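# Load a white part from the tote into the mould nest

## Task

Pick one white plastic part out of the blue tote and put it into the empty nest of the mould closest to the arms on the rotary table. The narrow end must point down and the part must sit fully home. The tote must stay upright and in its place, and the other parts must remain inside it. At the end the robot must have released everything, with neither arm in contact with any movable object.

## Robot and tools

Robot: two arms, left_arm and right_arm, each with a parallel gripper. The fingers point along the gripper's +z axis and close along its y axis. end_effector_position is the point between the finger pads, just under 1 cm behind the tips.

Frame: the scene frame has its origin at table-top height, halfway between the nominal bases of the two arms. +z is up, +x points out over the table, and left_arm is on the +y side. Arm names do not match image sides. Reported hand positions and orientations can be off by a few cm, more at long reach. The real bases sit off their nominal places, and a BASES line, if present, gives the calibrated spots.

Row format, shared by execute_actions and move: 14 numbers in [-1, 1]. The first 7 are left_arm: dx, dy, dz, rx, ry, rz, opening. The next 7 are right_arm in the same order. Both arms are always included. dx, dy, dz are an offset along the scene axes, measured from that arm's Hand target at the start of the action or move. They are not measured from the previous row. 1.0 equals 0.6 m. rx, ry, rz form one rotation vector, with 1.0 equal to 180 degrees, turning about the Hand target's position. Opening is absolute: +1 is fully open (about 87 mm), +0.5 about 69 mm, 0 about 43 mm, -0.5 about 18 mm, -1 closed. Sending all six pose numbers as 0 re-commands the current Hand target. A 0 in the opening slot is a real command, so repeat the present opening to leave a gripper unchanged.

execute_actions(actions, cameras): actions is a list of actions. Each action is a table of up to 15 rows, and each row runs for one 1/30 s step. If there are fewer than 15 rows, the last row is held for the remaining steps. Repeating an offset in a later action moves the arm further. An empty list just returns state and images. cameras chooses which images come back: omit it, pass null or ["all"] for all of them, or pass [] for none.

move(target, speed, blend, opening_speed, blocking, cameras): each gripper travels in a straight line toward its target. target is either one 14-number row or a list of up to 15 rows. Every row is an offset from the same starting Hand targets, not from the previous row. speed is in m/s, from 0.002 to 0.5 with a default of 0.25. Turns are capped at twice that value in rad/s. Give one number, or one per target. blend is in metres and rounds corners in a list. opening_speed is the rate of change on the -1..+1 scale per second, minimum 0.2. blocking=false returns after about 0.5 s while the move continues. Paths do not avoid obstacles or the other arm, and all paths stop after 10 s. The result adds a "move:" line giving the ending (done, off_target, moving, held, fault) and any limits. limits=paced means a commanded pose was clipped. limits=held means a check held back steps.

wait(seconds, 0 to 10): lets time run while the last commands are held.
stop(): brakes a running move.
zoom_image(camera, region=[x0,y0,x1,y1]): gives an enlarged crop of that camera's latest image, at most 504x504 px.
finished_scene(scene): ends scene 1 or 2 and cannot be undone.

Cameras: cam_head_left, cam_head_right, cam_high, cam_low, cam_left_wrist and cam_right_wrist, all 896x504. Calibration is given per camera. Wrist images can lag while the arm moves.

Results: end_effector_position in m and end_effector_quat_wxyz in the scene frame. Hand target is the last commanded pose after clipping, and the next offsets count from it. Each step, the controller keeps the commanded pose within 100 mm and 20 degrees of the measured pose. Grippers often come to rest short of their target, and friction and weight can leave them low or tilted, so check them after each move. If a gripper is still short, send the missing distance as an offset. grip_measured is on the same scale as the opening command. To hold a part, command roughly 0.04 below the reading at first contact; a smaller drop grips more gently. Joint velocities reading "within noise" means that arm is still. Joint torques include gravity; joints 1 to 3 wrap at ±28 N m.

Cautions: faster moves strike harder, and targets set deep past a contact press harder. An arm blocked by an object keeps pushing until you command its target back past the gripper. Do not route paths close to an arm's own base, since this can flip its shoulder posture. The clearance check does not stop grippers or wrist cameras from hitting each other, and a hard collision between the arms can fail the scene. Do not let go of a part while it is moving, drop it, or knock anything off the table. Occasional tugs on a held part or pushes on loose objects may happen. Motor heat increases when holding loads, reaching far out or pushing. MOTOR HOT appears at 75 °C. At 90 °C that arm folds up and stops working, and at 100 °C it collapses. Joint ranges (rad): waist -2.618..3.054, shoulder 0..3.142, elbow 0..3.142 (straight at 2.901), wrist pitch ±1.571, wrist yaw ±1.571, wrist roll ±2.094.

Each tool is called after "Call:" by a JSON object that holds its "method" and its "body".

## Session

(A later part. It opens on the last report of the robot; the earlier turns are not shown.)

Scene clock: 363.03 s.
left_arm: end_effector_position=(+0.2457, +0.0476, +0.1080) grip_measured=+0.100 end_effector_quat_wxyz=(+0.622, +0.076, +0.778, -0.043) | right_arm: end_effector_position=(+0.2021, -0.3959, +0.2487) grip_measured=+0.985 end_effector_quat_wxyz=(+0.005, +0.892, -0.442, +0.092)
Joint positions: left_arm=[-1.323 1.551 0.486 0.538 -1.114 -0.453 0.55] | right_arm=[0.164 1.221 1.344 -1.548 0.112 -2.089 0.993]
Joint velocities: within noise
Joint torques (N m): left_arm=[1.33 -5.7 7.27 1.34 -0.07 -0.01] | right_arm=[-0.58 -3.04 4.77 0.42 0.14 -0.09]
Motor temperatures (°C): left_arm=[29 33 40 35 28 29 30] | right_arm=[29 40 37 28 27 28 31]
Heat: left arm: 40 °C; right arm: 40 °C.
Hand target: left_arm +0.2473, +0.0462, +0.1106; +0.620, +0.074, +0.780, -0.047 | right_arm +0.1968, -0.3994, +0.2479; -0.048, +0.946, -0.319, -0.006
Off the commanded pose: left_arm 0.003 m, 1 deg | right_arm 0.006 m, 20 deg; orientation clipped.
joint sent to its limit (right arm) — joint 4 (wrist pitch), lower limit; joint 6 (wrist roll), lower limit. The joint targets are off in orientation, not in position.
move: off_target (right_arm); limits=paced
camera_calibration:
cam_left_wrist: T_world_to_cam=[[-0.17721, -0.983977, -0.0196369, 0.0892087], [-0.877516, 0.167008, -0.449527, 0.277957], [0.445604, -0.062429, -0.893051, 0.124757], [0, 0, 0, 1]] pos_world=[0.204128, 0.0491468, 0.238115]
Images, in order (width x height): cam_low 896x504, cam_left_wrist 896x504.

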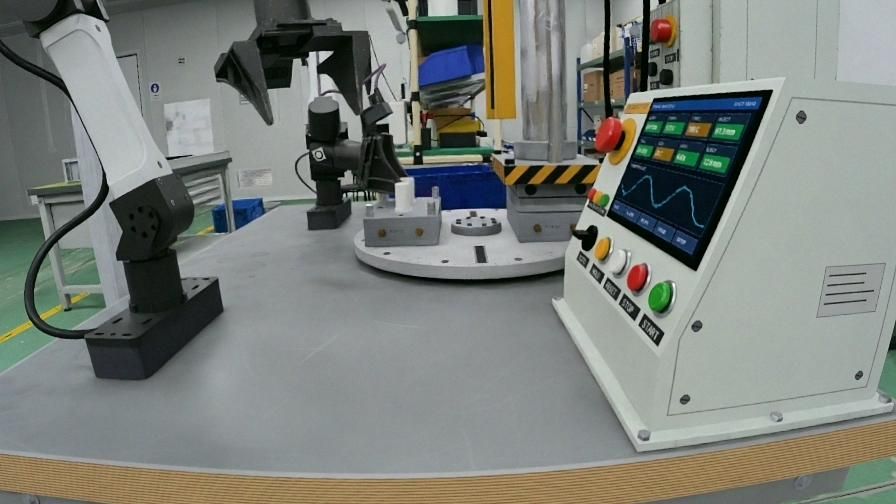

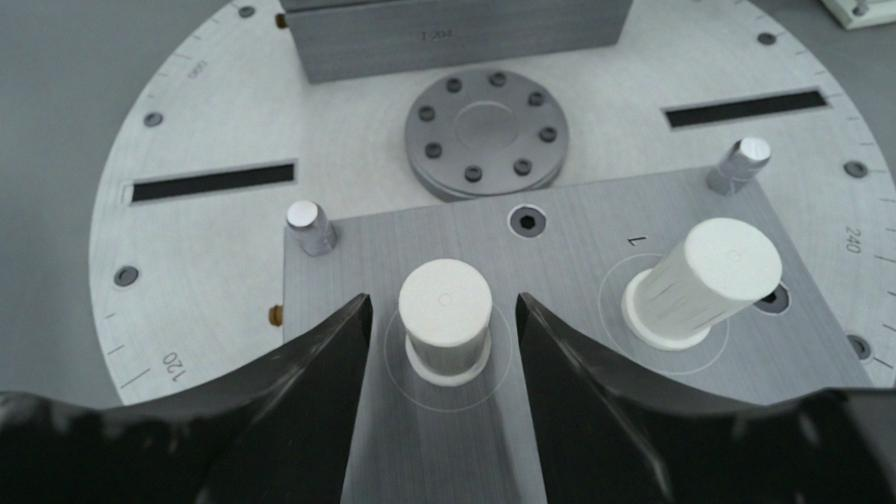

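Call:
{"method": "move", "body": {"target": [[-0.1,0.018,0.035,0,0,0,0.1,0,0,0,0,0,0,1],[-0.17,0.03,0.08,0,0,0,0.1,0,0,0,0,0,0,1],[-0.17,0.06,0.2,0,0,0,0.1,0,0,0,0,0,0,1]], "speed": [0.06,0.1,0.2], "blend": [0.02,0.02,0]}}

Call:
{"method": "zoom_image", "body": {"camera": "cam_left_wrist", "region": [200, 60, 700, 400]}}

Call:
{"method": "zoom_image", "body": {"camera": "cam_low", "region": [340, 130, 470, 260]}}

Scene clock: 373.23 s.
left_arm: end_effector_position=(+0.1479, +0.0866, +0.2269) grip_measured=+0.100 end_effector_quat_wxyz=(+0.619, +0.074, +0.781, -0.043) | right_arm: end_effector_position=(+0.2021, -0.3959, +0.2487) grip_measured=+0.985 end_effector_quat_wxyz=(+0.005, +0.892, -0.442, +0.092)
Joint positions: left_arm=[-1.747 1.357 1.027 -1.339 -1.338 -1.647 0.55] | right_arm=[0.164 1.221 1.344 -1.548 0.112 -2.089 0.993]
Joint velocities: within noise
Joint torques (N m): left_arm=[0.03 -2.76 9.28 -0.03 -0.57 -0.08] | right_arm=[-0.57 -2.96 4.79 0.44 0.13 -0.12]
Motor temperatures (°C): left_arm=[29 34 41 35 28 29 30] | right_arm=[29 40 37 28 27 28 31]
Heat: left arm: 41 °C; right arm: 40 °C.
Hand target: left_arm +0.1454, +0.0823, +0.2305; +0.620, +0.075, +0.780, -0.046 | right_arm +0.1968, -0.3994, +0.2479; -0.048, +0.946, -0.319, -0.006
Off the commanded pose: left_arm 0.006 m, 0 deg | right_arm 0.006 m, 20 deg; orientation clipped.
joint sent to its limit (right arm) — joint 4 (wrist pitch), lower limit; joint 6 (wrist roll), lower limit. The joint targets are off in orientation, not in position.
move: off_target (right_arm); limits=paced
camera_calibration:
cam_left_wrist: T_world_to_cam=[[-0.17558, -0.984338, -0.0158161, 0.111464], [-0.88166, 0.164372, -0.442332, 0.238242], [0.438004, -0.0637203, -0.896712, 0.279105], [0, 0, 0, 1]] pos_world=[0.10737, 0.0883425, 0.357422]
cam_right_wrist: T_world_to_cam=[[0.783616, 0.615509, 0.0842307, 0.0602967], [0.267587, -0.45677, 0.848386, -0.420515], [0.560663, -0.64227, -0.522634, -0.0960295], [0, 0, 0, 1]] pos_world=[0.119115, -0.290869, 0.301492]

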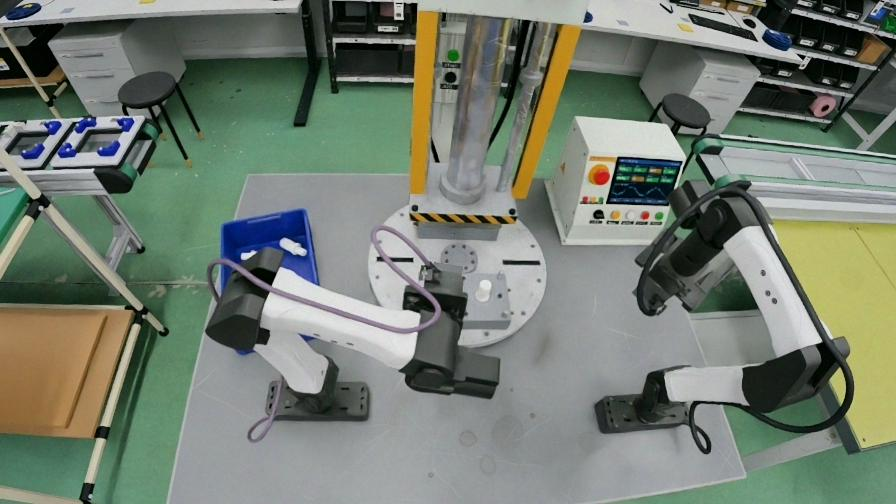

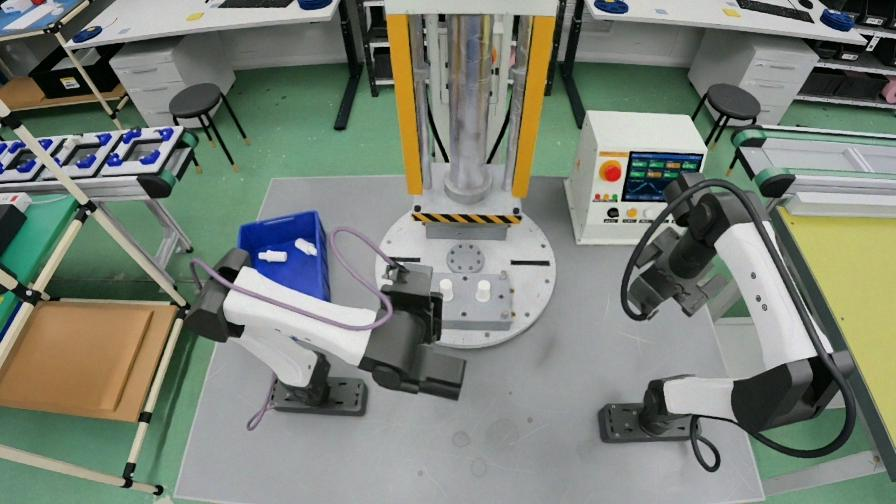

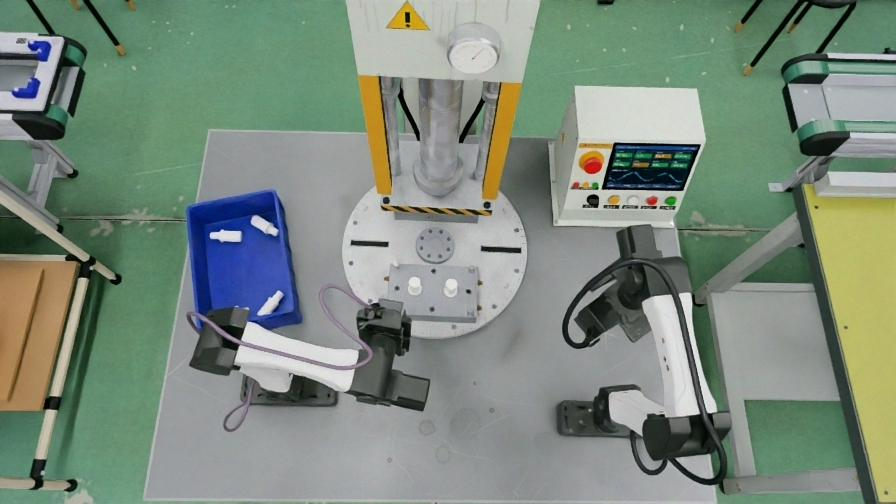

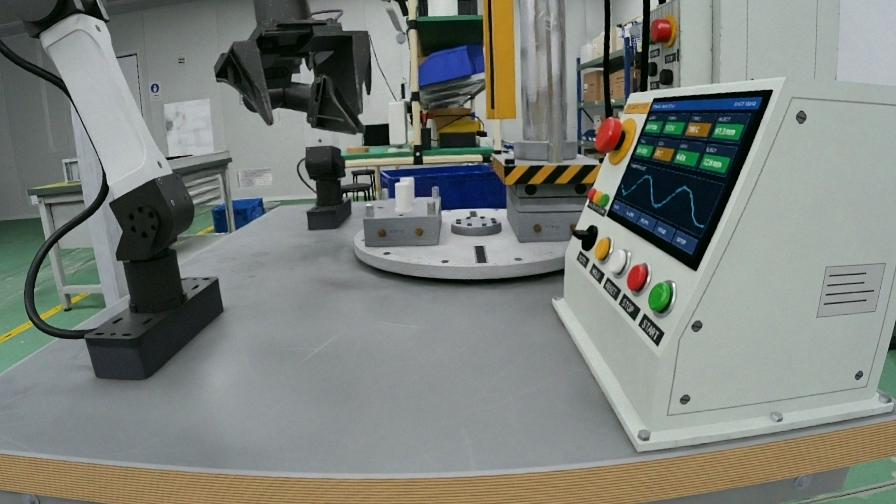

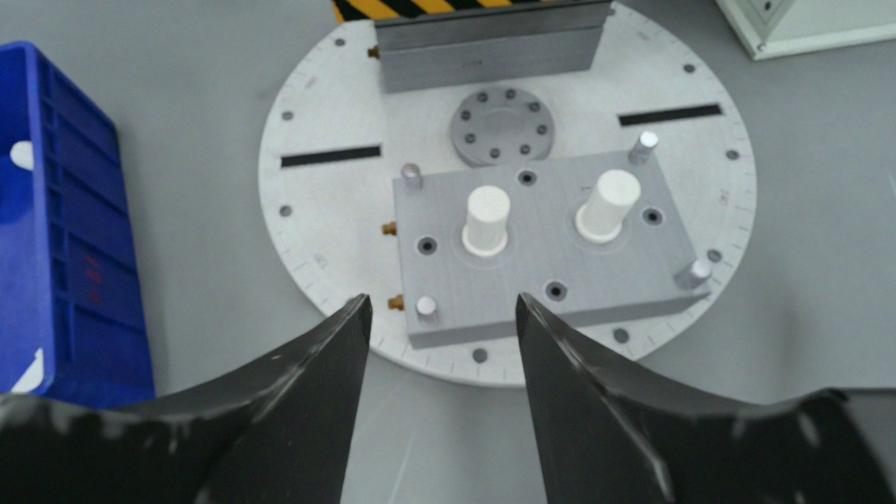

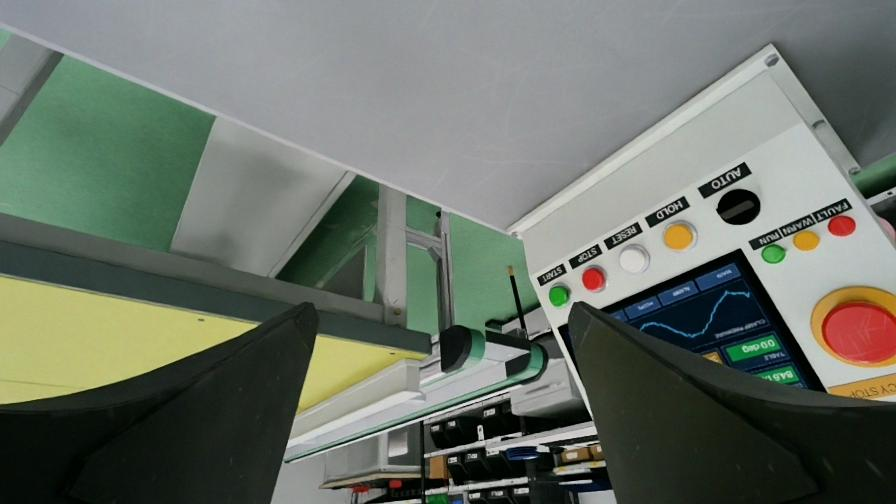

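Scaled by 1.008 from the camera's 896x504 image, which has a finer 1280x720 frame.

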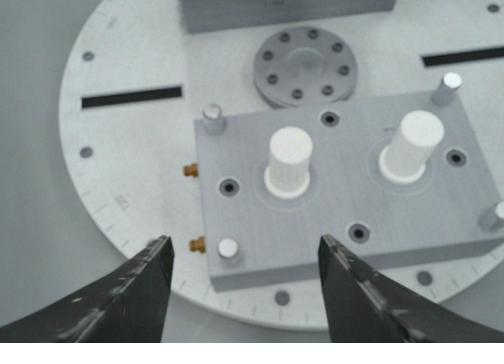

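Scaled by 3.877 from the camera's 896x504 image, which has a finer 1280x720 frame.

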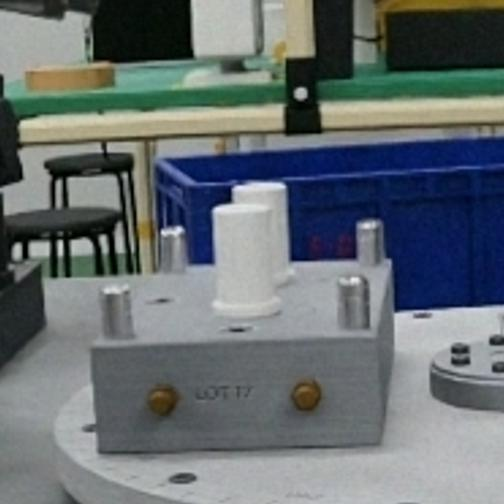

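Call:
{"method": "finished_scene", "body": {"scene": 2}}

The scene is finished: the task was done.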